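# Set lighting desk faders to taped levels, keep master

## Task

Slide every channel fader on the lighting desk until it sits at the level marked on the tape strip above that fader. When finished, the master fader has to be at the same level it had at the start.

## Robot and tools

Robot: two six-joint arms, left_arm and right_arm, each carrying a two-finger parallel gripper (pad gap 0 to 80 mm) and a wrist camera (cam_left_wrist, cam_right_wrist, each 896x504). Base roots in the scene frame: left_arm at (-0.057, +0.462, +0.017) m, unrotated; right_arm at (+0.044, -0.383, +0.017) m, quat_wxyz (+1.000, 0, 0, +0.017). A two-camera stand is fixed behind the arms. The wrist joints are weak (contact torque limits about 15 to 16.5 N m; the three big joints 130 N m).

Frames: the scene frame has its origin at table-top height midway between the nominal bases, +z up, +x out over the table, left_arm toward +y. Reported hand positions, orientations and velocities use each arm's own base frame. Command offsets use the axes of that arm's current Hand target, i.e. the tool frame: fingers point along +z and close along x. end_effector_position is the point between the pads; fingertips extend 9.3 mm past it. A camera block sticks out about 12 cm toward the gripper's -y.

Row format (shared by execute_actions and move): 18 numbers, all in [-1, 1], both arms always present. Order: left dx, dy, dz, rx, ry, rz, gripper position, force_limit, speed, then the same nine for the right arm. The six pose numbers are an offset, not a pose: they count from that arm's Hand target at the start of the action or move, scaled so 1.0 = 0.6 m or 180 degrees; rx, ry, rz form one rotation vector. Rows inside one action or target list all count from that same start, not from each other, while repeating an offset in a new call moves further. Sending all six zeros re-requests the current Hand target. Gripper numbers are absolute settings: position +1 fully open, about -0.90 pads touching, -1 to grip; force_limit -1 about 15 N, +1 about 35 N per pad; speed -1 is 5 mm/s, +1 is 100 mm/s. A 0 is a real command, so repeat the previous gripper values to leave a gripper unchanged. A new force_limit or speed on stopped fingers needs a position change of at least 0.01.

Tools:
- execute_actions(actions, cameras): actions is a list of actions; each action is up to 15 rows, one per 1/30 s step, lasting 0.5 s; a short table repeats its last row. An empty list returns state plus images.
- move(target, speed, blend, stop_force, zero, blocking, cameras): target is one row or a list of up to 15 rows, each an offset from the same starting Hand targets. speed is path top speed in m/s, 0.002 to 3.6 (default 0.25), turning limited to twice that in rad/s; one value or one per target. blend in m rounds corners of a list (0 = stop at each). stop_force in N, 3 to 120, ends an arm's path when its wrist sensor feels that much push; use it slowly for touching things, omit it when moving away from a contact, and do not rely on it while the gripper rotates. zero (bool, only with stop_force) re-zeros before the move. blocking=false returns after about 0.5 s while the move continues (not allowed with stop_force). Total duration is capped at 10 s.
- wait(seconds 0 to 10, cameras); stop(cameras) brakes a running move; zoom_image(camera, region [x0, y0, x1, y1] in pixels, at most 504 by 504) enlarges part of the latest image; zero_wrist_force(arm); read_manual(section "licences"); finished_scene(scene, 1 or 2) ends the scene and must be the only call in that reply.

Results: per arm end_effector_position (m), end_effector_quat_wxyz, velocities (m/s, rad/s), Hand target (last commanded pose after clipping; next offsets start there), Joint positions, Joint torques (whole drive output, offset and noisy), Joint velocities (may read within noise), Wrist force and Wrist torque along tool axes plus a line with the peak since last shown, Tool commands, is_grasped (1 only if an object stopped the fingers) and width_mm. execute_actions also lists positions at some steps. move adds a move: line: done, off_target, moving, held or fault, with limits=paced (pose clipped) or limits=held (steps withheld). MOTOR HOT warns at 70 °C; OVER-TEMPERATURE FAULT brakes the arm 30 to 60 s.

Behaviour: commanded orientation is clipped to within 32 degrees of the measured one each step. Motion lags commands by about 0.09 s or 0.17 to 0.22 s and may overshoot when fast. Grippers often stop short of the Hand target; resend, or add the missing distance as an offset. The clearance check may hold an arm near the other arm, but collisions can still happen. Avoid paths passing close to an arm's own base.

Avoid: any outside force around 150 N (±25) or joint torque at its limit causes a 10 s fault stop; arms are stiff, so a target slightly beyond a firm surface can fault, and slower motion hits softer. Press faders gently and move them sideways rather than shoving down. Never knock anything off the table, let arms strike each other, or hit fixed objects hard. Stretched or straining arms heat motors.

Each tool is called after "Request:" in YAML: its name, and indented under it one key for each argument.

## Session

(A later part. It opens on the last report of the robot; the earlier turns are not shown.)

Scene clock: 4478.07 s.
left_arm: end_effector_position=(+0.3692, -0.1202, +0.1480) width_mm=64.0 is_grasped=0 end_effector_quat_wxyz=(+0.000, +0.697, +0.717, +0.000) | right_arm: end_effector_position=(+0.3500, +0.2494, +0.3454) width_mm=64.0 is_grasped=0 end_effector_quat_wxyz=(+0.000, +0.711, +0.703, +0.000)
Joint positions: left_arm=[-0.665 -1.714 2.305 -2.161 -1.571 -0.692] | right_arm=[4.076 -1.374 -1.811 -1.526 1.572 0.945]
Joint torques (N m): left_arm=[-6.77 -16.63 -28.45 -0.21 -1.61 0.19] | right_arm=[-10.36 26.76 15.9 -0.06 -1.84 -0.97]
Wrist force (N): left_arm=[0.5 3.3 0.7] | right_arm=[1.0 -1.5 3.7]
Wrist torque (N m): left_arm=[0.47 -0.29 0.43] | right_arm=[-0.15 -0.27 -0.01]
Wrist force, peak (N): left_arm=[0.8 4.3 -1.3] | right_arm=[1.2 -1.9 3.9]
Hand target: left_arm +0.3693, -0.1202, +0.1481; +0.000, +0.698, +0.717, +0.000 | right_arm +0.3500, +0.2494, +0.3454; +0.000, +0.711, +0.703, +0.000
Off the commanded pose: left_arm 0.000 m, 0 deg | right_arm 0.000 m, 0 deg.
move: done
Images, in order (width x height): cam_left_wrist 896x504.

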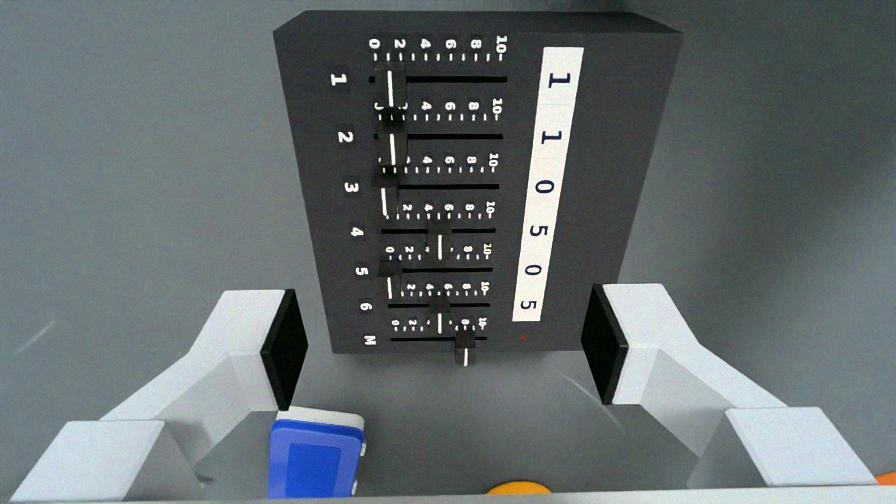

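Request:
move:
  target:
    - [-0.0366,0.0273,0.125,0,0,0,-0.425,-1,1,0,0,0,0,0,0,0.62,-1,0]
    - [-0.0366,0.0273,0.16,0,0,0,-1,-1,0,0,0,0,0,0,0,0.62,-1,0]
  speed: 0.15
  blend: [0.006,0]
  cameras: ["cam_left_wrist"]

Request:
zoom_image:
  camera: "cam_left_wrist"
  region: [400, 60, 700, 310]

Request:
move:
  target:
    - [0,0,0,0,0,0,-0.425,-1,0,0,0,0,0,0,0,0.62,-1,0]
    - [0,0,-0.03,0,0,0,-0.425,-1,0,0,0,0,0,0,0,0.62,-1,0]
    - [0.0361,0.111,-0.03,0,0,0,-0.425,-1,0,0,0,0,0,0,0,0.62,-1,0]
    - [0.0361,0.111,0,0,0,0,-1,-1,0,0,0,0,0,0,0,0.62,-1,0]
  speed: [0.08,0.2,0.15,0.15]
  blend: [0,0.006,0.006,0]
  cameras: ["cam_left_wrist"]

Request:
zoom_image:
  camera: "cam_left_wrist"
  region: [300, 0, 640, 300]

Scene clock: 4576.30 s.
left_arm: end_effector_position=(+0.3862, -0.1418, +0.0521) width_mm=9.7 is_grasped=1 end_effector_quat_wxyz=(+0.000, +0.698, +0.717, +0.000) | right_arm: end_effector_position=(+0.3500, +0.2494, +0.3454) width_mm=64.0 is_grasped=0 end_effector_quat_wxyz=(+0.000, +0.711, +0.703, +0.000)
Joint positions: left_arm=[-0.681 -1.439 2.371 -2.503 -1.571 -0.708] | right_arm=[4.076 -1.374 -1.811 -1.526 1.572 0.945]
Joint torques (N m): left_arm=[10.4 -13.07 -17.03 -4.36 -0.35 1.46] | right_arm=[-11.3 26.36 14.35 0.04 -1.58 -1.06]
Wrist force (N): left_arm=[-0.3 3.0 0.3] | right_arm=[1.3 -1.8 3.6]
Wrist torque (N m): left_arm=[0.50 -0.33 0.42] | right_arm=[-0.19 -0.30 -0.01]
Wrist force, peak (N): left_arm=[0.6 3.2 2.9] | right_arm=[1.0 -2.1 4.1]
Hand target: left_arm +0.3862, -0.1418, +0.0521; +0.000, +0.698, +0.717, +0.000 | right_arm +0.3500, +0.2494, +0.3454; +0.000, +0.711, +0.703, +0.000
Off the commanded pose: left_arm 0.000 m, 0 deg | right_arm 0.000 m, 0 deg.
move: done
Images, in order (width x height): cam_left_wrist 896x504.

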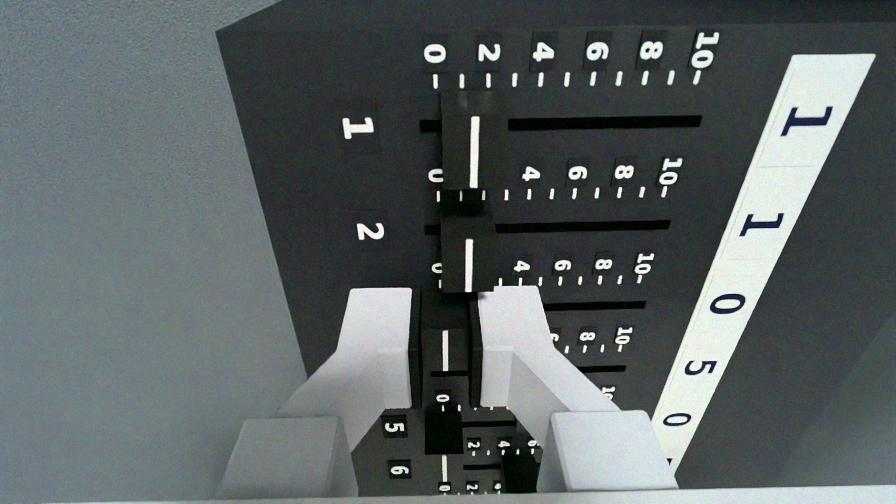

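Scaled by 1.680 from the camera's 896x504 image, which has a finer 1280x720 frame.

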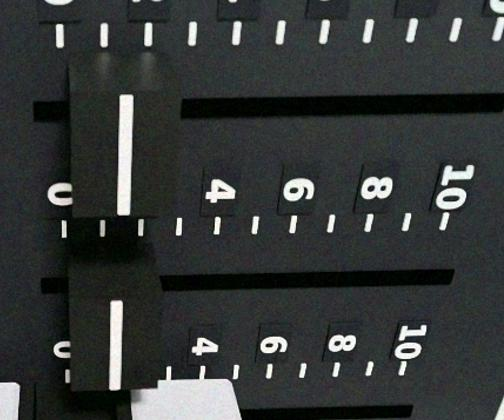

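Scene clock: 4578.50 s.
left_arm: end_effector_position=(+0.4522, -0.1183, +0.0521) width_mm=9.7 is_grasped=1 end_effector_quat_wxyz=(+0.000, +0.698, +0.717, +0.000) | right_arm: end_effector_position=(+0.3500, +0.2494, +0.3454) width_mm=64.0 is_grasped=0 end_effector_quat_wxyz=(+0.000, +0.711, +0.703, +0.000)
Joint positions: left_arm=[-0.545 -1.326 2.221 -2.466 -1.571 -0.572] | right_arm=[4.076 -1.374 -1.811 -1.526 1.572 0.945]
Joint torques (N m): left_arm=[9.21 -18.08 -17.64 -4.45 -0.15 1.31] | right_arm=[-10.84 25.79 15.3 -0.03 -1.79 -0.96]
Wrist force (N): left_arm=[0.0 3.1 0.0] | right_arm=[1.0 -1.9 3.7]
Wrist torque (N m): left_arm=[0.47 -0.33 0.44] | right_arm=[-0.20 -0.27 -0.01]
Wrist force, peak (N): left_arm=[1.5 5.6 -1.2] | right_arm=[0.9 -1.8 4.1]
Hand target: left_arm +0.4522, -0.1183, +0.0521; +0.000, +0.698, +0.717, +0.000 | right_arm +0.3500, +0.2494, +0.3454; +0.000, +0.711, +0.703, +0.000
Off the commanded pose: left_arm 0.000 m, 0 deg | right_arm 0.000 m, 0 deg.
move: done
Images, in order (width x height): cam_left_wrist 896x504.

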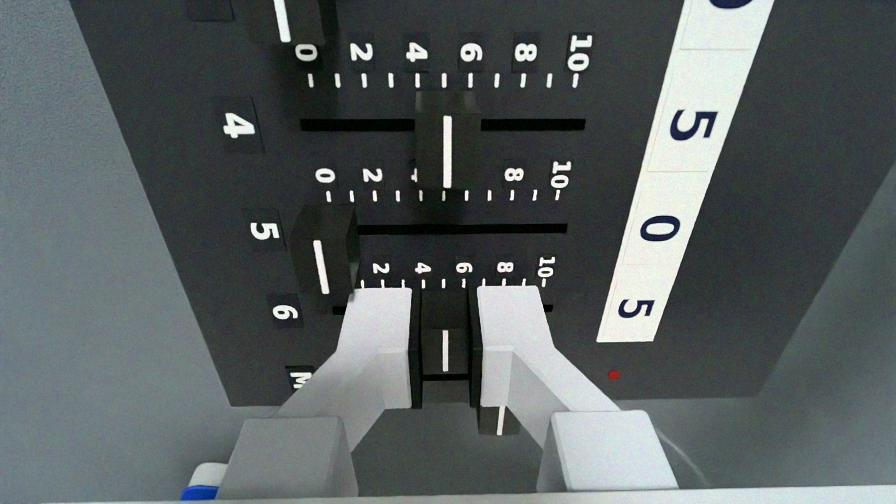

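Scaled by 1.482 from the camera's 896x504 image, which has a finer 1280x720 frame.

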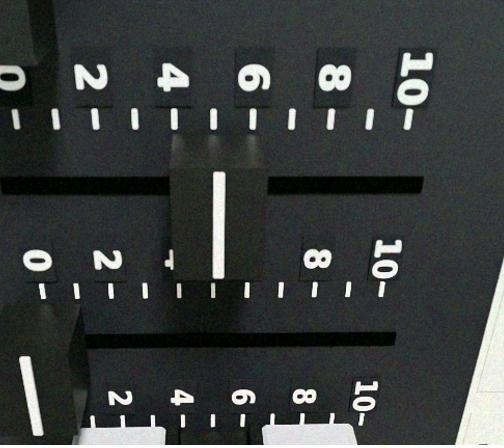

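Request:
move:
  target:
    - [0,0,0,0,0,0,-0.425,-1,0,0,0,0,0,0,0,0.62,-1,0]
    - [0,0,-0.3,0,0,0,-0.425,-1,0,0,0,0,0,0,0,0.62,-1,0]
    - [0.622,-0.32,-0.497,0,0,0,-0.425,-1,0,0,0,0,0,0,0,0.62,-1,0]
  speed: [0.08,0.2,0.3]
  blend: [0,0.03,0]
  cameras: ["cam_right_wrist"]

Scene clock: 4630.13 s.
left_arm: end_effector_position=(+0.2503, +0.2496, +0.3502) width_mm=20.2 is_grasped=0 end_effector_quat_wxyz=(+0.000, +0.698, +0.717, +0.000) end_effector_velocity=(-0.001, +0.001, +0.000) end_effector_angular_velocity=(+0.000, +0.000, -0.002) | right_arm: end_effector_position=(+0.3500, +0.2494, +0.3454) width_mm=64.0 is_grasped=0 end_effector_quat_wxyz=(+0.000, +0.711, +0.703, +0.000)
Joint positions: left_arm=[0.398 -1.967 1.935 -1.538 -1.571 0.371] | right_arm=[4.076 -1.374 -1.811 -1.526 1.572 0.945]
Joint velocities: left_arm=[0.003 0 0 0 0 0.005] | right_arm=[within noise]
Joint torques (N m): left_arm=[10.27 -5.73 -28.37 -4.5 2.05 1.35] | right_arm=[-9.55 26.65 14.1 -0.08 -1.78 -1.05]
Wrist force (N): left_arm=[0.2 3.3 0.6] | right_arm=[1.2 -1.7 3.6]
Wrist torque (N m): left_arm=[0.45 -0.24 0.43] | right_arm=[-0.17 -0.30 -0.01]
Wrist force, peak (N): left_arm=[-1.5 4.7 -0.8] | right_arm=[1.4 -1.7 4.0]
Hand target: left_arm +0.2503, +0.2497, +0.3502; +0.000, +0.698, +0.717, +0.000 | right_arm +0.3500, +0.2494, +0.3454; +0.000, +0.711, +0.703, +0.000
Off the commanded pose: left_arm 0.000 m, 0 deg | right_arm 0.000 m, 0 deg.
move: done
Images, in order (width x height): cam_right_wrist 896x504.

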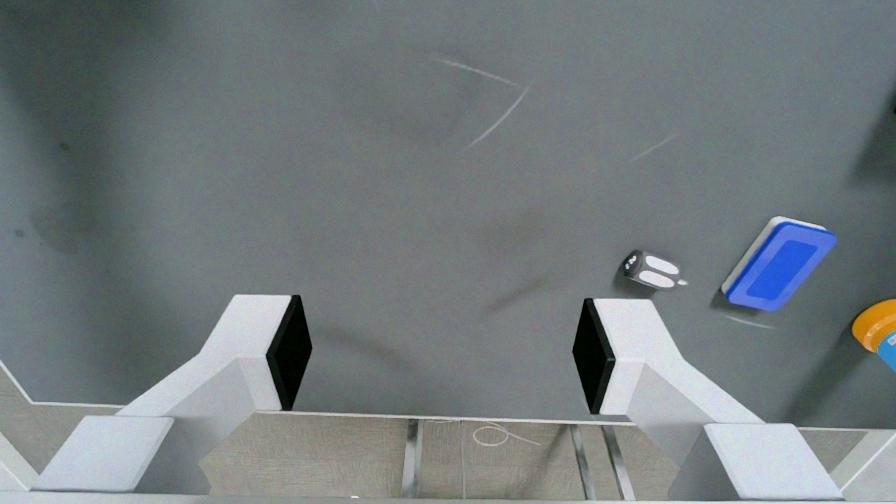

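Request:
move:
  target: [0,0,0,0,0,0,-0.425,-1,0,0.499,-0.0886,-0.0917,0,0,0,0.62,-1,0]
  speed: 0.3
  cameras: ["cam_right_wrist"]

Scene clock: 4640.27 s.
left_arm: end_effector_position=(+0.2503, +0.2497, +0.3502) width_mm=20.2 is_grasped=0 end_effector_quat_wxyz=(+0.000, +0.698, +0.717, +0.000) | right_arm: end_effector_position=(+0.3002, +0.5492, +0.4007) width_mm=64.0 is_grasped=0 end_effector_quat_wxyz=(+0.000, +0.711, +0.703, +0.000)
Joint positions: left_arm=[0.398 -1.967 1.935 -1.538 -1.571 0.371] | right_arm=[4.427 -1.863 -1.156 -1.692 1.571 1.296]
Joint torques (N m): left_arm=[9.4 -0.63 -35.92 -4.6 1.71 -1.2] | right_arm=[-3.72 31.67 33.58 4.06 1.93 1.36]
Wrist force (N): left_arm=[0.2 3.2 0.6] | right_arm=[1.1 -1.6 3.5]
Wrist torque (N m): left_arm=[0.44 -0.23 0.43] | right_arm=[-0.14 -0.25 -0.12]
Wrist force, peak (N): left_arm=[0.2 3.6 0.6] | right_arm=[4.3 -2.4 3.1]
Hand target: left_arm +0.2503, +0.2497, +0.3502; +0.000, +0.698, +0.717, +0.000 | right_arm +0.3002, +0.5493, +0.4007; +0.000, +0.711, +0.703, +0.000
Off the commanded pose: left_arm 0.000 m, 0 deg | right_arm 0.000 m, 0 deg.
move: done
Images, in order (width x height): cam_right_wrist 896x504.

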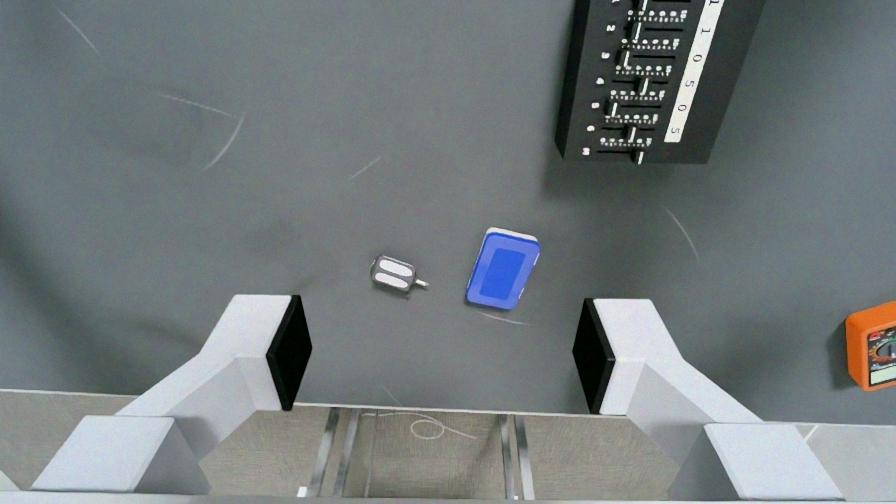

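Request:
zoom_image:
  camera: "cam_right_wrist"
  region: [540, 0, 780, 170]

Scaled by 2.100 from the camera's 896x504 image, which has a finer 1280x720 frame.

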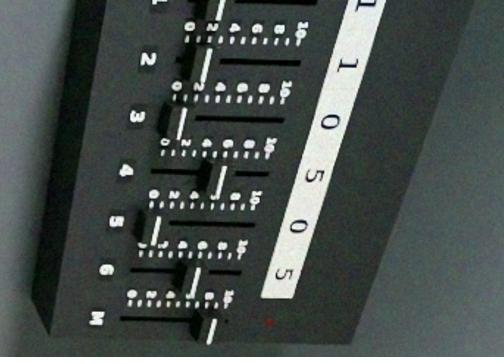

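Request:
move:
  target: [0,0,0,0,0,0,-0.425,-1,0,0.2925,-0.0077,0.4137,0,0,0.0018,-0.425,-1,0]
  speed: 0.4
  cameras: ["cam_right_wrist"]

Request:
zoom_image:
  camera: "cam_right_wrist"
  region: [370, 30, 570, 230]

Request:
zoom_image:
  camera: "cam_right_wrist"
  region: [370, 180, 570, 380]

Scene clock: 4656.70 s.
left_arm: end_effector_position=(+0.2503, +0.2497, +0.3502) width_mm=20.2 is_grasped=0 end_effector_quat_wxyz=(+0.000, +0.698, +0.717, +0.000) | right_arm: end_effector_position=(+0.2973, +0.7250, +0.1526) width_mm=20.2 is_grasped=0 end_effector_quat_wxyz=(+0.000, +0.713, +0.701, +0.000)
Joint positions: left_arm=[0.398 -1.967 1.935 -1.538 -1.571 0.371] | right_arm=[4.494 -2.332 -1.069 -1.311 1.571 1.369]
Joint torques (N m): left_arm=[9.81 -0.26 -35.2 -4.7 1.45 -0.16] | right_arm=[-12.72 51.68 31.77 5.58 -0.25 -0.93]
Wrist force (N): left_arm=[0.2 3.3 0.4] | right_arm=[1.1 -1.4 3.6]
Wrist torque (N m): left_arm=[0.45 -0.24 0.43] | right_arm=[-0.17 -0.29 -0.11]
Wrist force, peak (N): left_arm=[0.4 3.6 0.6] | right_arm=[2.7 -1.7 6.5]
Hand target: left_arm +0.2503, +0.2497, +0.3502; +0.000, +0.698, +0.717, +0.000 | right_arm +0.2974, +0.7250, +0.1527; +0.000, +0.713, +0.701, +0.000
Off the commanded pose: left_arm 0.000 m, 0 deg | right_arm 0.000 m, 0 deg.
move: done
Images, in order (width x height): cam_right_wrist 896x504.

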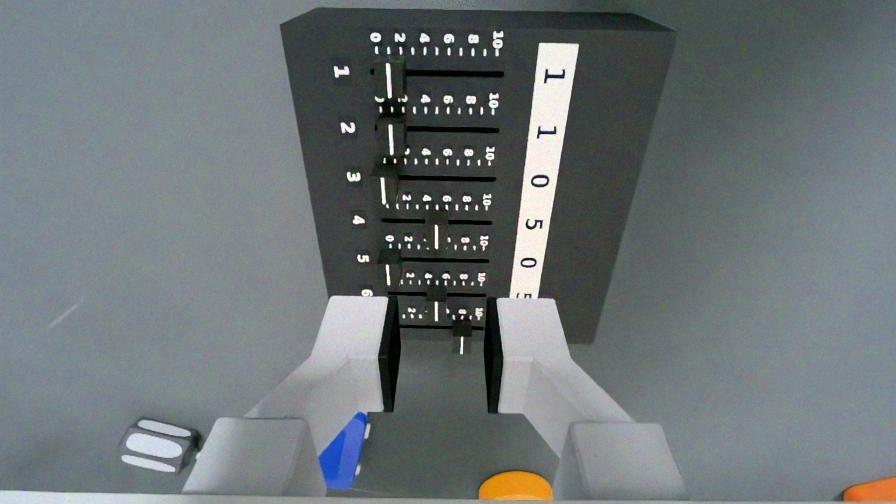

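Scaled by 2.520 from the camera's 896x504 image, which has a finer 1280x720 frame.

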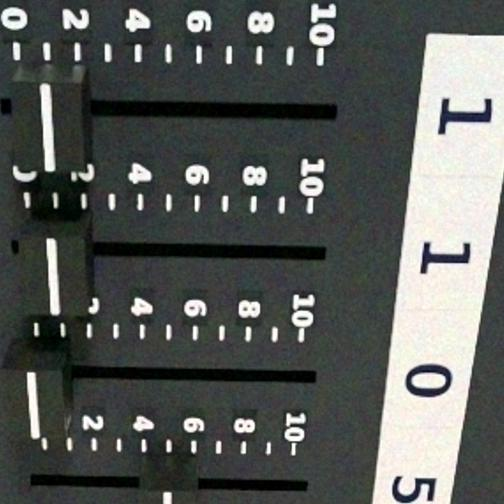

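Scaled by 2.520 from the camera's 896x504 image, which has a finer 1280x720 frame.

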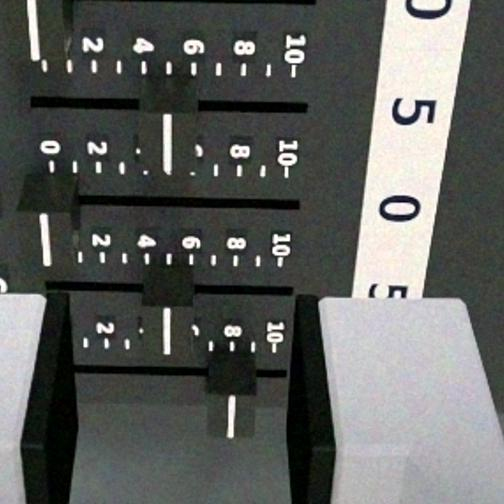

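Request:
move:
  target:
    - [0,0,0,0,0,0,-0.425,-1,0,-0.0369,-0.0557,0.125,0,0,0,-0.425,-1,0]
    - [0,0,0,0,0,0,-0.425,-1,0,-0.0369,-0.0557,0.16,0,0,0,-1,-1,0]
  speed: [0.2,0.15]
  blend: [0.006,0]
  cameras: ["cam_right_wrist"]

Request:
zoom_image:
  camera: "cam_right_wrist"
  region: [390, 200, 690, 430]

Scene clock: 4670.27 s.
left_arm: end_effector_position=(+0.2503, +0.2497, +0.3502) width_mm=20.2 is_grasped=0 end_effector_quat_wxyz=(+0.000, +0.698, +0.717, +0.000) | right_arm: end_effector_position=(+0.2636, +0.7035, +0.0567) width_mm=9.6 is_grasped=1 end_effector_quat_wxyz=(+0.000, +0.713, +0.701, +0.000)
Joint positions: left_arm=[0.398 -1.967 1.935 -1.538 -1.571 0.371] | right_arm=[4.532 -2.347 -1.307 -1.057 1.571 1.407]
Joint torques (N m): left_arm=[9.02 -0.59 -35.38 -4.55 0.88 1.19] | right_arm=[-14.52 49 29.88 5.5 -1.83 -0.42]
Wrist force (N): left_arm=[0.2 3.4 0.6] | right_arm=[0.8 -1.6 3.2]
Wrist torque (N m): left_arm=[0.47 -0.24 0.43] | right_arm=[-0.18 -0.21 -0.11]
Wrist force, peak (N): left_arm=[0.2 3.6 0.6] | right_arm=[1.1 -2.0 5.6]
Hand target: left_arm +0.2503, +0.2497, +0.3502; +0.000, +0.698, +0.717, +0.000 | right_arm +0.2636, +0.7036, +0.0567; +0.000, +0.713, +0.701, +0.000
Off the commanded pose: left_arm 0.000 m, 0 deg | right_arm 0.000 m, 0 deg.
move: done
Images, in order (width x height): cam_right_wrist 896x504.

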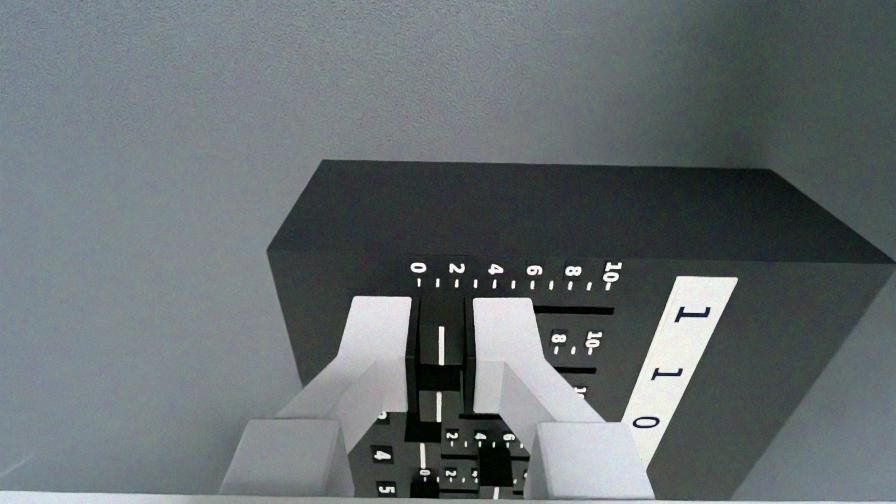

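Scaled by 1.680 from the camera's 896x504 image, which has a finer 1280x720 frame.

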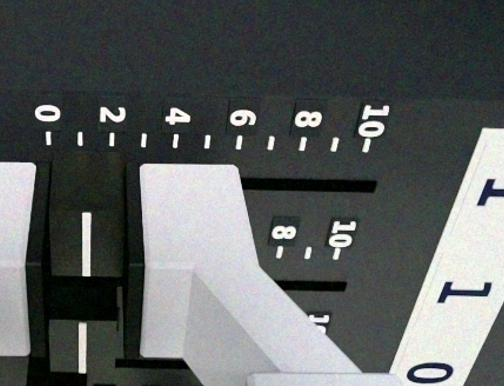

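Request:
move:
  target:
    - [0,0,0,0,0,0,-0.425,-1,0,0,0,0,0,0,0,-1,-1,0]
    - [0,0,0,0,0,0,-0.425,-1,0,0.0351,0,0,0,0,0,-0.425,-1,0]
    - [0,0,0,0,0,0,-0.425,-1,0,0.0351,0,-0.03,0,0,0,-0.425,-1,0]
    - [0,0,0,0,0,0,-0.425,-1,0,-0.0008,0.0367,-0.03,0,0,0,-0.425,-1,0]
    - [0,0,0,0,0,0,-0.425,-1,0,-0.0008,0.0367,0,0,0,0,-1,-1,0]
    - [0,0,0,0,0,0,-0.425,-1,0,0.0574,0.0367,0,0,0,0,-0.425,-1,0]
    - [0,0,0,0,0,0,-0.425,-1,0,0.0574,0.0367,-0.03,0,0,0,-0.425,-1,0]
    - [0,0,0,0,0,0,-0.425,-1,0,-0.0084,0.0735,-0.03,0,0,0,-0.425,-1,0]
    - [0,0,0,0,0,0,-0.425,-1,0,-0.0084,0.0735,0,0,0,0,-1,-1,0]
  speed: [0.08,0.08,0.2,0.2,0.15,0.08,0.2,0.2,0.15]
  blend: [0,0,0.006,0.006,0,0,0.006,0.006,0]
  cameras: ["cam_right_wrist"]

Request:
zoom_image:
  camera: "cam_right_wrist"
  region: [390, 60, 690, 310]

Scene clock: 4688.43 s.
left_arm: end_effector_position=(+0.2503, +0.2497, +0.3502) width_mm=20.2 is_grasped=0 end_effector_quat_wxyz=(+0.000, +0.698, +0.717, +0.000) | right_arm: end_effector_position=(+0.3076, +0.6978, +0.0567) width_mm=9.6 is_grasped=1 end_effector_quat_wxyz=(+0.000, +0.713, +0.701, +0.000)
Joint positions: left_arm=[0.398 -1.967 1.935 -1.538 -1.571 0.371] | right_arm=[4.473 -2.372 -1.261 -1.079 1.571 1.348]
Joint torques (N m): left_arm=[8.66 -0.51 -35.47 -4.61 0.03 1.4] | right_arm=[1.67 50.37 26.09 5.65 2.35 -1.3]
Wrist force (N): left_arm=[0.2 3.3 0.7] | right_arm=[1.2 -1.2 3.3]
Wrist torque (N m): left_arm=[0.45 -0.24 0.44] | right_arm=[-0.16 -0.24 -0.03]
Wrist force, peak (N): left_arm=[0.1 3.6 0.4] | right_arm=[1.2 -2.5 6.3]
Hand target: left_arm +0.2503, +0.2497, +0.3502; +0.000, +0.698, +0.717, +0.000 | right_arm +0.3076, +0.6978, +0.0566; +0.000, +0.713, +0.701, +0.000
Off the commanded pose: left_arm 0.000 m, 0 deg | right_arm 0.000 m, 0 deg.
move: done
Images, in order (width x height): cam_right_wrist 896x504.

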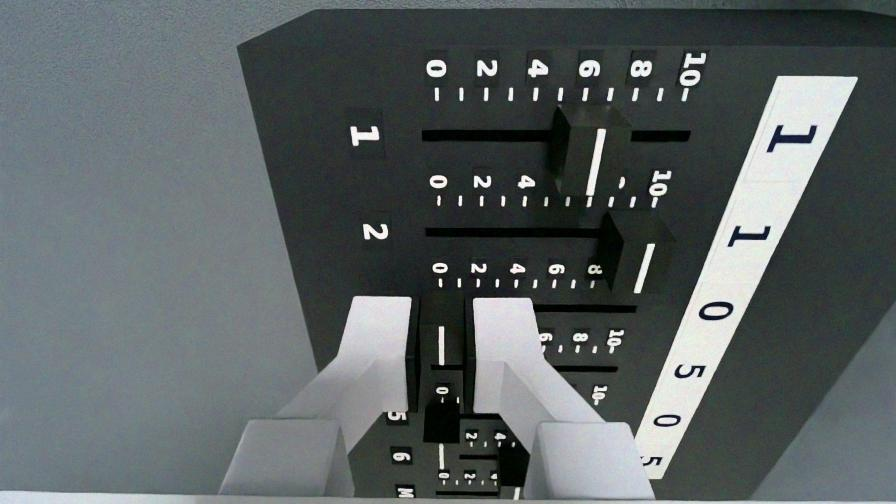

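Scaled by 1.680 from the camera's 896x504 image, which has a finer 1280x720 frame.

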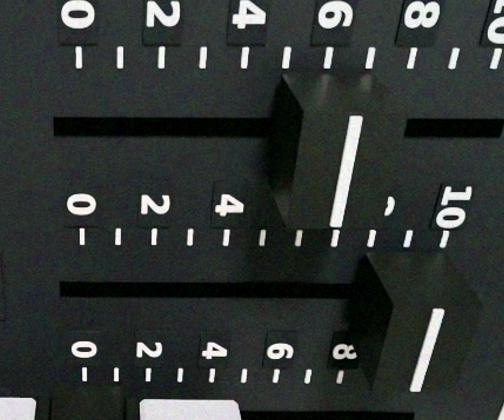

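Request:
move:
  target:
    - [0,0,0,0,0,0,-0.425,-1,0,0,0,0,0,0,0,-1,-1,0]
    - [0,0,0,0,0,0,-0.425,-1,0,0.0288,0,0,0,0,0,-0.425,-1,0]
    - [0,0,0,0,0,0,-0.425,-1,0,0.0288,0,-0.03,0,0,0,-0.425,-1,0]
    - [0,0,0,0,0,0,-0.425,-1,0,0.0367,0.0367,-0.03,0,0,0,-0.425,-1,0]
    - [0,0,0,0,0,0,-0.425,-1,0,0.0367,0.0367,0,0,0,0,-1,-1,0]
    - [0,0,0,0,0,0,-0.425,-1,0,-0.0005,0.0367,0,0,0,0,-0.425,-1,0]
    - [0,0,0,0,0,0,-0.425,-1,0,-0.0005,0.0367,-0.03,0,0,0,-0.425,-1,0]
    - [0,0,0,0,0,0,-0.425,-1,0,-0.0005,0.0735,-0.03,0,0,0,-0.425,-1,0]
    - [0,0,0,0,0,0,-0.425,-1,0,-0.0005,0.0735,0,0,0,0,-1,-1,0]
    - [0,0,0,0,0,0,-0.425,-1,0,0.0511,0.0735,0,0,0,0,-0.425,-1,0]
    - [0,0,0,0,0,0,-0.425,-1,0,0.0511,0.0735,-0.03,0,0,0,-0.425,-1,0]
  speed: [0.08,0.08,0.2,0.2,0.15,0.08,0.2,0.2,0.15,0.08,0.2]
  blend: [0,0,0.006,0.006,0,0,0.006,0.006,0,0,0]
  blocking: false

Scene clock: 4710.73 s.
left_arm: end_effector_position=(+0.2503, +0.2497, +0.3502) width_mm=20.2 is_grasped=0 end_effector_quat_wxyz=(+0.000, +0.698, +0.717, +0.000) | right_arm: end_effector_position=(+0.3079, +0.7139, +0.0566) width_mm=9.6 is_grasped=1 end_effector_quat_wxyz=(+0.000, +0.713, +0.701, +0.000) end_effector_velocity=(+0.001, +0.034, +0.000) end_effector_angular_velocity=(+0.001, +0.000, +0.000)
Joint positions: left_arm=[0.398 -1.967 1.935 -1.538 -1.571 0.371] | right_arm=[4.477 -2.405 -1.198 -1.108 1.571 1.353]
Joint velocities: left_arm=[within noise] | right_arm=[0.009 -0.071 0.137 -0.065 0.001 0.008]
Joint torques (N m): left_arm=[9.3 -0.19 -35.16 -4.55 -0.36 1.44] | right_arm=[10.97 52.24 30.17 -0.12 0.47 1.49]
Wrist force (N): left_arm=[0.3 3.2 0.5] | right_arm=[-0.2 -0.8 0.7]
Wrist torque (N m): left_arm=[0.43 -0.26 0.44] | right_arm=[-0.16 -0.25 -0.04]
Wrist force, peak (N): left_arm=[0.3 3.7 0.6] | right_arm=[-0.7 -3.7 1.1]
Hand target: left_arm +0.2503, +0.2497, +0.3502; +0.000, +0.698, +0.717, +0.000 | right_arm +0.3079, +0.7151, +0.0566; +0.000, +0.713, +0.701, +0.000
Tool commands: left_gripper/position=-0.425 left_gripper/force_limit=-1.0 left_gripper/speed=+0.0 right_gripper/position=-1.0 right_gripper/force_limit=-1.0 right_gripper/speed=+0.0
Off the commanded pose: left_arm 0.000 m, 0 deg | right_arm 0.050 m, 0 deg.
move: running; path passed 1 of 11 targets; target 2's new numbers were not sent; target 5's new numbers were not sent; target 6's new numbers were not sent; target 9's new numbers were not sent; target 10's new numbers were not sent

Request:
wait:
  seconds: 10

Request:
move:
  target:
    - [0,0,0,0,0,0,-0.425,-1,0,-0.0148,0.0367,0,0,0,0,-0.425,-1,0]
    - [0,0,0,0,0,0,-0.425,-1,0,-0.0148,0.0367,0.03,0,0,0,-1,-1,0]
    - [0,0,0,0,0,0,-0.425,-1,0,-0.0371,0.0367,0.03,0,0,0,-1,-1,0]
  speed: [0.2,0.15,0.08]
  blend: [0.006,0,0]
  cameras: ["cam_right_wrist"]

Request:
zoom_image:
  camera: "cam_right_wrist"
  region: [350, 0, 750, 310]

Scene clock: 4717.10 s.
left_arm: end_effector_position=(+0.2503, +0.2497, +0.3502) width_mm=20.2 is_grasped=0 end_effector_quat_wxyz=(+0.000, +0.698, +0.717, +0.000) | right_arm: end_effector_position=(+0.3522, +0.7277, +0.0749) width_mm=20.2 is_grasped=0 end_effector_quat_wxyz=(+0.000, +0.713, +0.701, +0.000)
Joint positions: left_arm=[0.398 -1.967 1.935 -1.538 -1.571 0.371] | right_arm=[4.427 -2.462 -1.04 -1.21 1.571 1.302]
Joint torques (N m): left_arm=[8.29 0.33 -35.61 -4.61 -0.85 1.33] | right_arm=[-13.33 55.1 14.86 5.62 2.15 -1.2]
Wrist force (N): left_arm=[0.6 3.4 0.4] | right_arm=[1.4 -1.5 3.1]
Wrist torque (N m): left_arm=[0.46 -0.29 0.44] | right_arm=[-0.13 -0.30 -0.04]
Wrist force, peak (N): left_arm=[0.4 3.5 0.7] | right_arm=[3.6 -0.7 5.9]
Hand target: left_arm +0.2503, +0.2497, +0.3502; +0.000, +0.698, +0.717, +0.000 | right_arm +0.3522, +0.7277, +0.0746; +0.000, +0.713, +0.701, +0.000
Tool commands: left_gripper/position=-0.425 left_gripper/force_limit=-1.0 left_gripper/speed=+0.0 right_gripper/position=-0.425 right_gripper/force_limit=-1.0 right_gripper/speed=+0.0
Off the commanded pose: left_arm 0.000 m, 0 deg | right_arm 0.000 m, 0 deg.
earlier move: done
wait: 0.23 of 10 s (the move ended)

Scene clock: 4719.17 s.
left_arm: end_effector_position=(+0.2503, +0.2497, +0.3502) width_mm=20.2 is_grasped=0 end_effector_quat_wxyz=(+0.000, +0.698, +0.717, +0.000) | right_arm: end_effector_position=(+0.3739, +0.7050, +0.0567) width_mm=9.6 is_grasped=1 end_effector_quat_wxyz=(-0.001, +0.713, +0.701, +0.000) end_effector_velocity=(+0.000, +0.000, +0.000) end_effector_angular_velocity=(-0.002, +0.001, -0.001)
Joint positions: left_arm=[0.398 -1.967 1.935 -1.538 -1.571 0.371] | right_arm=[4.392 -2.454 -1.105 -1.152 1.571 1.268]
Joint velocities: left_arm=[within noise] | right_arm=[-0.001 -0.002 0.005 -0.006 0.001 0]
Joint torques (N m): left_arm=[7.53 0.11 -35.41 -4.49 -1.07 1.38] | right_arm=[-3.28 56.35 35.39 -0.12 2.09 -0.22]
Wrist force (N): left_arm=[0.2 3.4 0.4] | right_arm=[-0.1 -2.2 6.1]
Wrist torque (N m): left_arm=[0.46 -0.25 0.43] | right_arm=[-0.15 -0.25 -0.04]
Wrist force, peak (N): left_arm=[0.6 3.6 0.6] | right_arm=[-0.1 -2.2 6.1]
Hand target: left_arm +0.2503, +0.2497, +0.3502; +0.000, +0.698, +0.717, +0.000 | right_arm +0.3738, +0.7051, +0.0566; +0.000, +0.713, +0.701, +0.000
Off the commanded pose: left_arm 0.000 m, 0 deg | right_arm 0.000 m, 0 deg.
move: done
Images, in order (width x height): cam_right_wrist 896x504.

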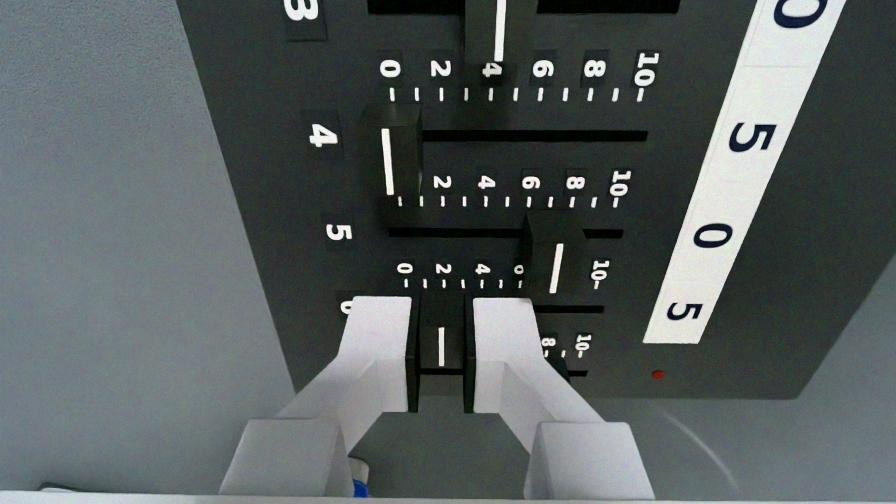

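Scaled by 1.260 from the camera's 896x504 image, which has a finer 1280x720 frame.

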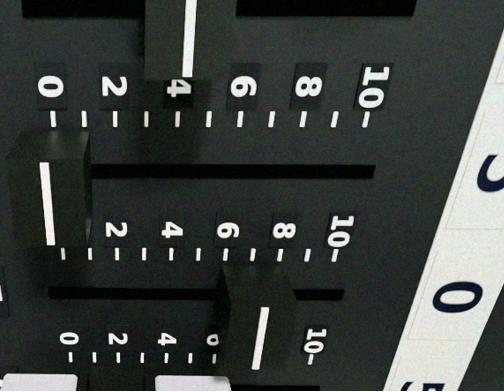

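Request:
move:
  target:
    - [0,0,0,0,0,0,-0.425,-1,0,0,0,0,0,0,0,-1,-1,0]
    - [0,0,0,0,0,0,-0.425,-1,0,0.0226,0,0,0,0,0,-0.425,-1,0]
    - [0,0,0,0,0,0,-0.425,-1,0,0.0226,0,-0.03,0,0,0,-0.425,-1,0]
    - [0,0,0,0,0,0,-0.425,-1,0,0.0374,-0.0367,-0.03,0,0,0,-0.425,-1,0]
    - [0,0,0,0,0,0,-0.425,-1,0,0.0374,-0.0367,0,0,0,0,-1,-1,0]
    - [0,0,0,0,0,0,-0.425,-1,0,-0.0142,-0.0367,0,0,0,0,-0.425,-1,0]
    - [0,0,0,0,0,0,-0.425,-1,0,-0.0142,-0.0367,-0.03,0,0,0,-0.425,-1,0]
    - [0,0,0,0,0,0,-0.425,-1,0,-0.014,-0.0735,-0.03,0,0,0,-0.425,-1,0]
    - [0,0,0,0,0,0,-0.425,-1,0,-0.014,-0.0735,0,0,0,0,-1,-1,0]
    - [0,0,0,0,0,0,-0.425,-1,0,0.0226,-0.0735,0,0,0,0,-0.425,-1,0]
    - [0,0,0,0,0,0,-0.425,-1,0,0.0226,-0.0735,-0.03,0,0,0,-0.425,-1,0]
  speed: [0.08,0.08,0.2,0.2,0.15,0.08,0.2,0.2,0.15,0.08,0.2]
  blend: [0,0,0.006,0.006,0,0,0.006,0.006,0,0,0]
  blocking: false

Request:
wait:
  seconds: 10

Request:
move:
  target:
    - [0,0,0,0,0,0,-0.425,-1,0,-0.0074,-0.0367,0,0,0,0,-0.425,-1,0]
    - [0,0,0,0,0,0,-0.425,-1,0,-0.0074,-0.0367,0.03,0,0,0,-1,-1,0]
    - [0,0,0,0,0,0,-0.425,-1,0,-0.0366,-0.0367,0.03,0,0,0,-0.425,-1,0]
    - [0,0,0,0,0,0,-0.425,-1,0,-0.0366,-0.0367,0,0,0,0,-0.425,-1,0]
    - [0,0,0,0,0,0,-0.425,-1,0,0.0294,-0.0735,0,0,0,0,-0.425,-1,0]
    - [0,0,0,0,0,0,-0.425,-1,0,0.0294,-0.0735,0.03,0,0,0,-1,-1,0]
    - [0,0,0,0,0,0,-0.425,-1,0,-0.0297,-0.0735,0.03,0,0,0,-0.425,-1,0]
    - [0,0,0,0,0,0,-0.425,-1,0,-0.0297,-0.0735,0,0,0,0,-0.425,-1,0]
    - [0,0,0,0,0,0,-0.425,-1,0,0.0076,-0.1102,0,0,0,0,-0.425,-1,0]
    - [0,0,0,0,0,0,-0.425,-1,0,0.0076,-0.1102,0.03,0,0,0,-1,-1,0]
    - [0,0,0,0,0,0,-0.425,-1,0,-0.0277,-0.1102,0.03,0,0,0,-1,-1,0]
  speed: [0.2,0.15,0.08,0.2,0.2,0.15,0.08,0.2,0.2,0.15,0.08]
  blend: [0.006,0,0,0.006,0.006,0,0,0.006,0.006,0,0]
  cameras: ["cam_right_wrist"]

Request:
zoom_image:
  camera: "cam_right_wrist"
  region: [390, 200, 690, 430]

Scene clock: 4746.33 s.
left_arm: end_effector_position=(+0.2503, +0.2497, +0.3502) width_mm=20.2 is_grasped=0 end_effector_quat_wxyz=(+0.000, +0.698, +0.717, +0.000) | right_arm: end_effector_position=(+0.3740, +0.7179, +0.0566) width_mm=9.6 is_grasped=1 end_effector_quat_wxyz=(+0.000, +0.713, +0.701, +0.000) end_effector_velocity=(+0.001, +0.024, +0.000) end_effector_angular_velocity=(+0.000, -0.001, -0.002)
Joint positions: left_arm=[0.398 -1.967 1.935 -1.538 -1.571 0.371] | right_arm=[4.397 -2.483 -1.05 -1.179 1.571 1.273]
Joint velocities: left_arm=[within noise] | right_arm=[0.008 -0.056 0.109 -0.053 -0.001 0.01]
Joint torques (N m): left_arm=[7.73 -0.41 -35.59 -4.67 -1.43 1.4] | right_arm=[9.73 55.58 33.11 0.15 -1.91 1.65]
Wrist force (N): left_arm=[0.3 3.3 0.6] | right_arm=[0.7 -2.2 4.3]
Wrist torque (N m): left_arm=[0.45 -0.25 0.44] | right_arm=[-0.13 -0.33 -0.05]
Wrist force, peak (N): left_arm=[0.6 3.6 0.6] | right_arm=[0.7 -2.3 6.3]
Hand target: left_arm +0.2503, +0.2497, +0.3502; +0.000, +0.698, +0.717, +0.000 | right_arm +0.3741, +0.7186, +0.0566; +0.000, +0.713, +0.701, +0.000
Tool commands: left_gripper/position=-0.425 left_gripper/force_limit=-1.0 left_gripper/speed=+0.0 right_gripper/position=-1.0 right_gripper/force_limit=-1.0 right_gripper/speed=+0.0
Off the commanded pose: left_arm 0.000 m, 0 deg | right_arm 0.048 m, 0 deg.
move: running; path passed 1 of 11 targets; target 2's new numbers were not sent; target 5's new numbers were not sent; target 6's new numbers were not sent; target 9's new numbers were not sent; target 10's new numbers were not sent

Scene clock: 4752.83 s.
left_arm: end_effector_position=(+0.2503, +0.2497, +0.3502) width_mm=20.2 is_grasped=0 end_effector_quat_wxyz=(+0.000, +0.698, +0.717, +0.000) | right_arm: end_effector_position=(+0.3300, +0.7194, +0.0749) width_mm=20.2 is_grasped=0 end_effector_quat_wxyz=(+0.000, +0.713, +0.701, +0.000)
Joint positions: left_arm=[0.398 -1.967 1.935 -1.538 -1.571 0.371] | right_arm=[4.451 -2.419 -1.121 -1.172 1.571 1.327]
Joint torques (N m): left_arm=[7.83 -0.89 -35.28 -4.57 -1.6 1.36] | right_arm=[-14.94 55.06 14.3 5.65 -0.04 -0.81]
Wrist force (N): left_arm=[0.4 3.7 0.5] | right_arm=[1.1 -1.4 3.6]
Wrist torque (N m): left_arm=[0.49 -0.26 0.43] | right_arm=[-0.13 -0.27 -0.12]
Wrist force, peak (N): left_arm=[0.4 3.7 0.5] | right_arm=[0.1 -3.1 6.2]
Hand target: left_arm +0.2503, +0.2497, +0.3502; +0.000, +0.698, +0.717, +0.000 | right_arm +0.3300, +0.7193, +0.0746; +0.000, +0.713, +0.701, +0.000
Tool commands: left_gripper/position=-0.425 left_gripper/force_limit=-1.0 left_gripper/speed=+0.0 right_gripper/position=-0.425 right_gripper/force_limit=-1.0 right_gripper/speed=+0.0
Off the commanded pose: left_arm 0.000 m, 0 deg | right_arm 0.000 m, 0 deg.
earlier move: done
wait: 6.50 of 10 s (the move ended)

Scene clock: 4760.47 s.
left_arm: end_effector_position=(+0.2503, +0.2497, +0.3502) width_mm=20.2 is_grasped=0 end_effector_quat_wxyz=(+0.000, +0.698, +0.717, +0.000) | right_arm: end_effector_position=(+0.2637, +0.7038, +0.0567) width_mm=9.6 is_grasped=1 end_effector_quat_wxyz=(+0.000, +0.713, +0.701, +0.000)
Joint positions: left_arm=[0.398 -1.967 1.935 -1.538 -1.571 0.371] | right_arm=[4.532 -2.348 -1.306 -1.058 1.571 1.407]
Joint torques (N m): left_arm=[6.82 -0.64 -35.73 -4.68 -1.69 1.33] | right_arm=[-3.16 54.96 28.06 0.26 0.14 1.52]
Wrist force (N): left_arm=[0.6 3.2 0.5] | right_arm=[0.5 -3.0 5.6]
Wrist torque (N m): left_arm=[0.44 -0.28 0.43] | right_arm=[-0.17 -0.25 -0.12]
Wrist force, peak (N): left_arm=[0.3 3.7 0.4] | right_arm=[0.1 -3.5 7.0]
Hand target: left_arm +0.2503, +0.2497, +0.3502; +0.000, +0.698, +0.717, +0.000 | right_arm +0.2636, +0.7039, +0.0567; +0.000, +0.713, +0.701, +0.000
Off the commanded pose: left_arm 0.000 m, 0 deg | right_arm 0.000 m, 0 deg.
move: done
Images, in order (width x height): cam_right_wrist 896x504.

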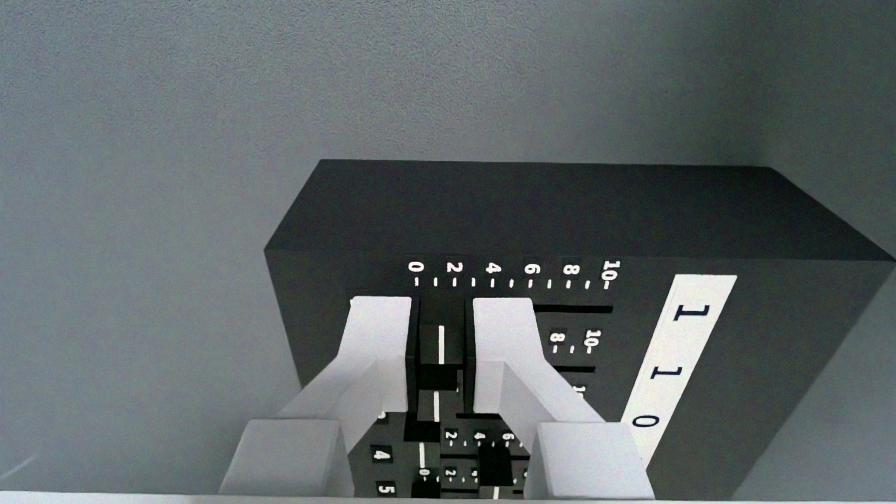

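Scaled by 1.680 from the camera's 896x504 image, which has a finer 1280x720 frame.

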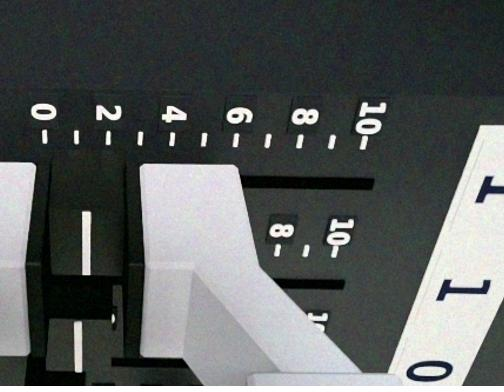

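Request:
move:
  target:
    - [0,0,0,0,0,0,-0.425,-1,0,0,0,0,0,0,0,-1,-1,0]
    - [0,0,0,0,0,0,-0.425,-1,0,-0.0009,0,0,0,0,0,-0.425,-1,0]
    - [0,0,0,0,0,0,-0.425,-1,0,-0.0009,0,-0.03,0,0,0,-0.425,-1,0]
    - [0,0,0,0,0,0,-0.425,-1,0,0.0268,0.0467,-0.16,0,0,0,-0.425,-1,0]
  speed: [0.08,0.03,0.2,0.2]
  blend: [0,0,0.006,0]

Request:
move:
  target: [0,0,0,0,0,0,-0.425,-1,0,0,0,0,0,0,0,0.62,-1,0]
  speed: 0.1
  cameras: ["cam_right_wrist"]

Request:
zoom_image:
  camera: "cam_right_wrist"
  region: [370, 30, 570, 230]

Request:
zoom_image:
  camera: "cam_right_wrist"
  region: [370, 180, 570, 380]

Scene clock: 4771.00 s.
left_arm: end_effector_position=(+0.2503, +0.2497, +0.3502) width_mm=20.2 is_grasped=0 end_effector_quat_wxyz=(+0.000, +0.698, +0.717, +0.000) | right_arm: end_effector_position=(+0.2920, +0.7193, +0.1525) width_mm=20.2 is_grasped=0 end_effector_quat_wxyz=(+0.000, +0.713, +0.701, +0.000)
Joint positions: left_arm=[0.398 -1.967 1.935 -1.538 -1.571 0.371] | right_arm=[4.499 -2.314 -1.103 -1.295 1.571 1.375]
Joint torques (N m): left_arm=[7.14 -0.6 -35.16 -4.64 -1.71 1.43] | right_arm=[9.73 67.83 33.09 0.11 2 1.19]
Wrist force (N): left_arm=[0.4 3.1 0.7] | right_arm=[0.8 -1.5 3.7]
Wrist torque (N m): left_arm=[0.42 -0.26 0.44] | right_arm=[-0.20 -0.25 -0.02]
Wrist force, peak (N): left_arm=[0.4 3.6 0.6] | right_arm=[0.9 -1.5 6.6]
Hand target: left_arm +0.2503, +0.2497, +0.3502; +0.000, +0.698, +0.717, +0.000 | right_arm +0.2919, +0.7194, +0.1527; +0.000, +0.713, +0.701, +0.000
Off the commanded pose: left_arm 0.000 m, 0 deg | right_arm 0.000 m, 0 deg.
move: done

Scene clock: 4772.07 s.
left_arm: end_effector_position=(+0.2503, +0.2497, +0.3502) width_mm=20.2 is_grasped=0 end_effector_quat_wxyz=(+0.000, +0.698, +0.717, +0.000) | right_arm: end_effector_position=(+0.2919, +0.7194, +0.1527) width_mm=64.0 is_grasped=0 end_effector_quat_wxyz=(+0.000, +0.713, +0.701, +0.000)
Joint positions: left_arm=[0.398 -1.967 1.935 -1.538 -1.571 0.371] | right_arm=[4.499 -2.314 -1.102 -1.296 1.571 1.375]
Joint torques (N m): left_arm=[6.36 0 -35.73 -4.64 -1.59 1.47] | right_arm=[10.21 66.58 33.3 -0.25 1.96 1.48]
Wrist force (N): left_arm=[0.4 3.5 0.5] | right_arm=[1.0 -1.4 3.4]
Wrist torque (N m): left_arm=[0.47 -0.26 0.43] | right_arm=[-0.18 -0.26 -0.02]
Wrist force, peak (N): left_arm=[0.4 3.5 0.3] | right_arm=[0.8 -1.6 3.9]
Hand target: left_arm +0.2503, +0.2497, +0.3502; +0.000, +0.698, +0.717, +0.000 | right_arm +0.2919, +0.7194, +0.1527; +0.000, +0.713, +0.701, +0.000
Off the commanded pose: left_arm 0.000 m, 0 deg | right_arm 0.000 m, 0 deg.
move: done
Images, in order (width x height): cam_right_wrist 896x504.

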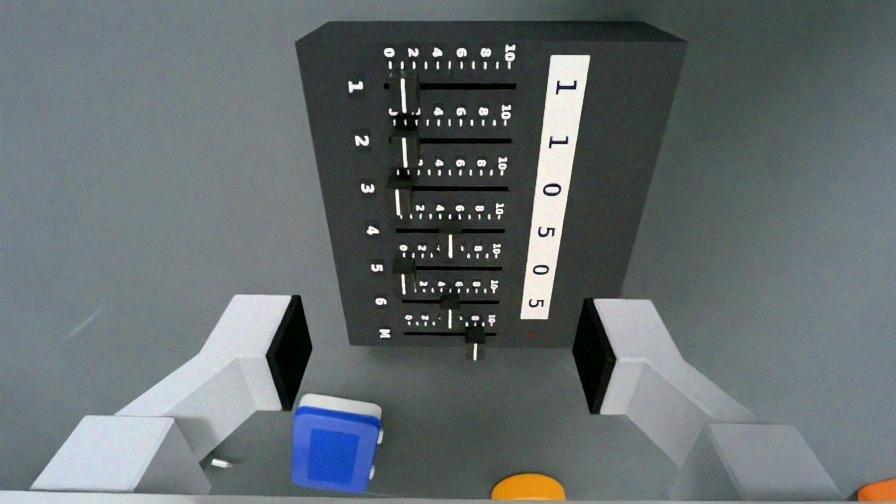

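Scaled by 2.520 from the camera's 896x504 image, which has a finer 1280x720 frame.

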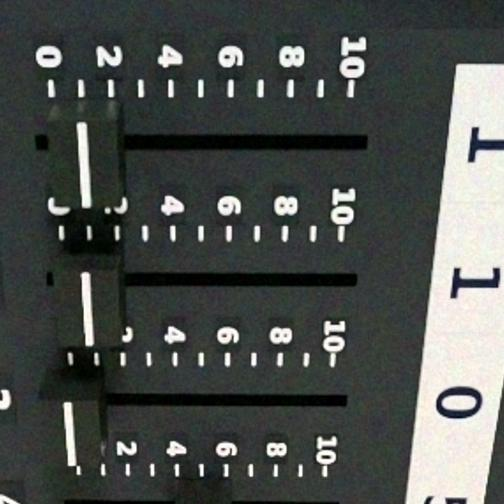

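Scaled by 2.520 from the camera's 896x504 image, which has a finer 1280x720 frame.

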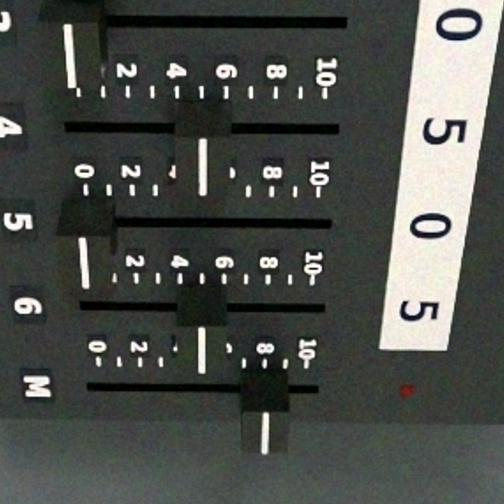

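Request:
move:
  target:
    - [0,0,0,0,0,0,-0.425,-1,0,0,0.1,0,0,0,0,0.62,-1,0]
    - [0,0,0,0,0,0,-0.425,-1,0,0,0,0,0,0,0,0.62,-1,0]
  speed: 0.3
  cameras: ["cam_right_wrist"]

Request:
zoom_image:
  camera: "cam_right_wrist"
  region: [370, 30, 570, 130]

Request:
move:
  target:
    - [0,0,0,0,0,0,-0.425,-1,0,0,-0.1,0,0,0,0,0.62,-1,0]
    - [0,0,0,0,0,0,-0.425,-1,0,0,0,0,0,0,0,0.62,-1,0]
  speed: 0.3
  cameras: ["cam_right_wrist"]

Request:
zoom_image:
  camera: "cam_right_wrist"
  region: [370, 30, 570, 130]

Scene clock: 4837.43 s.
left_arm: end_effector_position=(+0.2503, +0.2497, +0.3502) width_mm=20.2 is_grasped=0 end_effector_quat_wxyz=(+0.000, +0.698, +0.717, +0.000) | right_arm: end_effector_position=(+0.2921, +0.7194, +0.1527) width_mm=64.0 is_grasped=0 end_effector_quat_wxyz=(+0.000, +0.713, +0.701, +0.000)
Joint positions: left_arm=[0.398 -1.967 1.935 -1.538 -1.571 0.371] | right_arm=[4.499 -2.314 -1.102 -1.296 1.571 1.374]
Joint torques (N m): left_arm=[6.46 -0.09 -35.52 -4.66 -1.67 1.39] | right_arm=[10.69 65.84 12.65 0.64 -1.95 1.44]
Wrist force (N): left_arm=[0.2 3.4 0.3] | right_arm=[0.8 -1.5 3.4]
Wrist torque (N m): left_arm=[0.46 -0.24 0.44] | right_arm=[-0.19 -0.25 -0.10]
Wrist force, peak (N): left_arm=[0.2 3.6 0.3] | right_arm=[1.1 -5.9 3.9]
Hand target: left_arm +0.2503, +0.2497, +0.3502; +0.000, +0.698, +0.717, +0.000 | right_arm +0.2919, +0.7194, +0.1527; +0.000, +0.713, +0.701, +0.000
Off the commanded pose: left_arm 0.000 m, 0 deg | right_arm 0.000 m, 0 deg.
move: done
Images, in order (width x height): cam_right_wrist 896x504.

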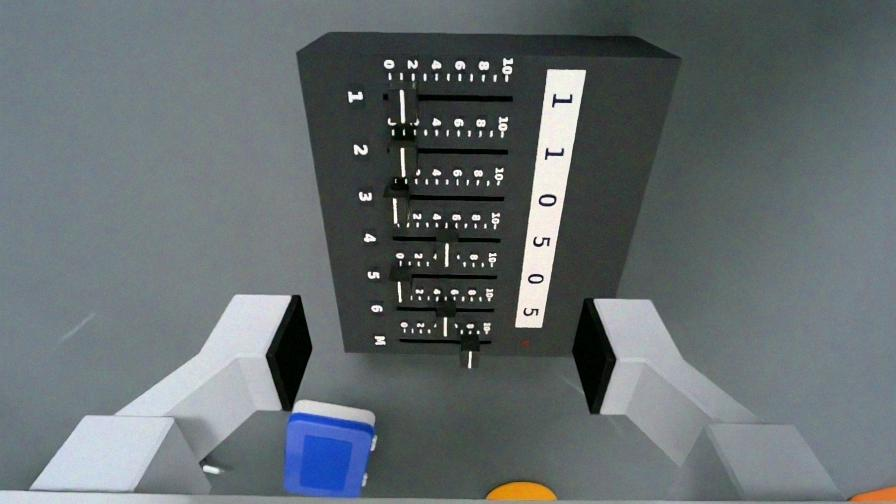

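Scaled by 2.520 from the camera's 896x504 image, which has a finer 1280x720 frame.

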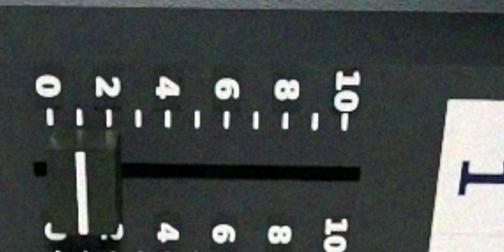

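Scene clock: 4838.73 s.
left_arm: end_effector_position=(+0.2503, +0.2497, +0.3502) width_mm=20.2 is_grasped=0 end_effector_quat_wxyz=(+0.000, +0.698, +0.717, +0.000) | right_arm: end_effector_position=(+0.2917, +0.7194, +0.1526) width_mm=64.0 is_grasped=0 end_effector_quat_wxyz=(+0.000, +0.713, +0.701, +0.000)
Joint positions: left_arm=[0.398 -1.967 1.935 -1.538 -1.571 0.371] | right_arm=[4.5 -2.313 -1.103 -1.296 1.571 1.375]
Joint torques (N m): left_arm=[5.42 -0.57 -35.27 -4.57 -1.56 1.32] | right_arm=[-12.57 56.82 31.89 5.39 2.17 -1.13]
Wrist force (N): left_arm=[0.2 3.3 0.5] | right_arm=[1.2 -1.3 3.8]
Wrist torque (N m): left_arm=[0.46 -0.24 0.43] | right_arm=[-0.16 -0.29 -0.02]
Wrist force, peak (N): left_arm=[0.3 3.6 0.5] | right_arm=[1.6 -4.6 3.7]
Hand target: left_arm +0.2503, +0.2497, +0.3502; +0.000, +0.698, +0.717, +0.000 | right_arm +0.2919, +0.7194, +0.1527; +0.000, +0.713, +0.701, +0.000
Off the commanded pose: left_arm 0.000 m, 0 deg | right_arm 0.000 m, 0 deg.
move: done
Images, in order (width x height): cam_right_wrist 896x504.

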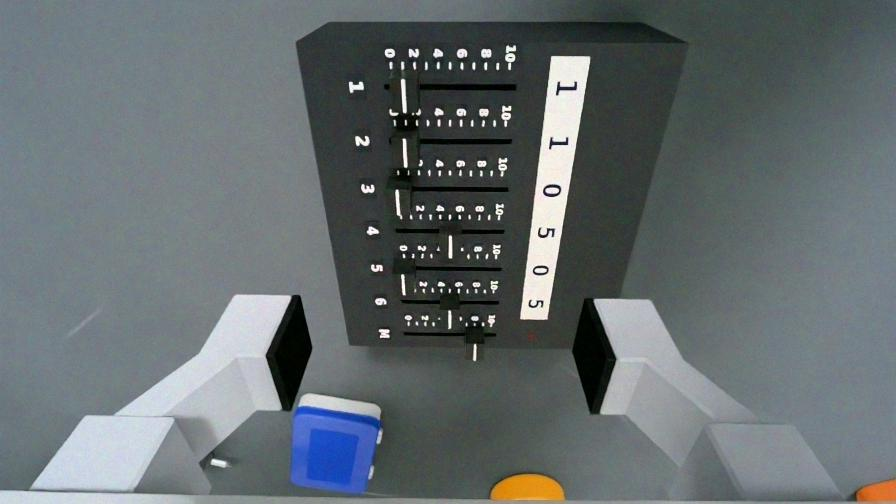

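Scaled by 2.520 from the camera's 896x504 image, which has a finer 1280x720 frame.

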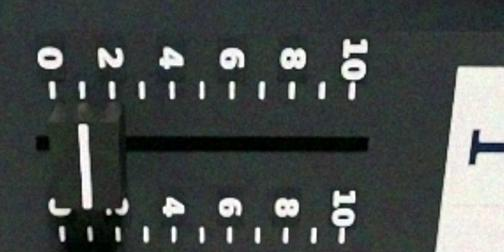

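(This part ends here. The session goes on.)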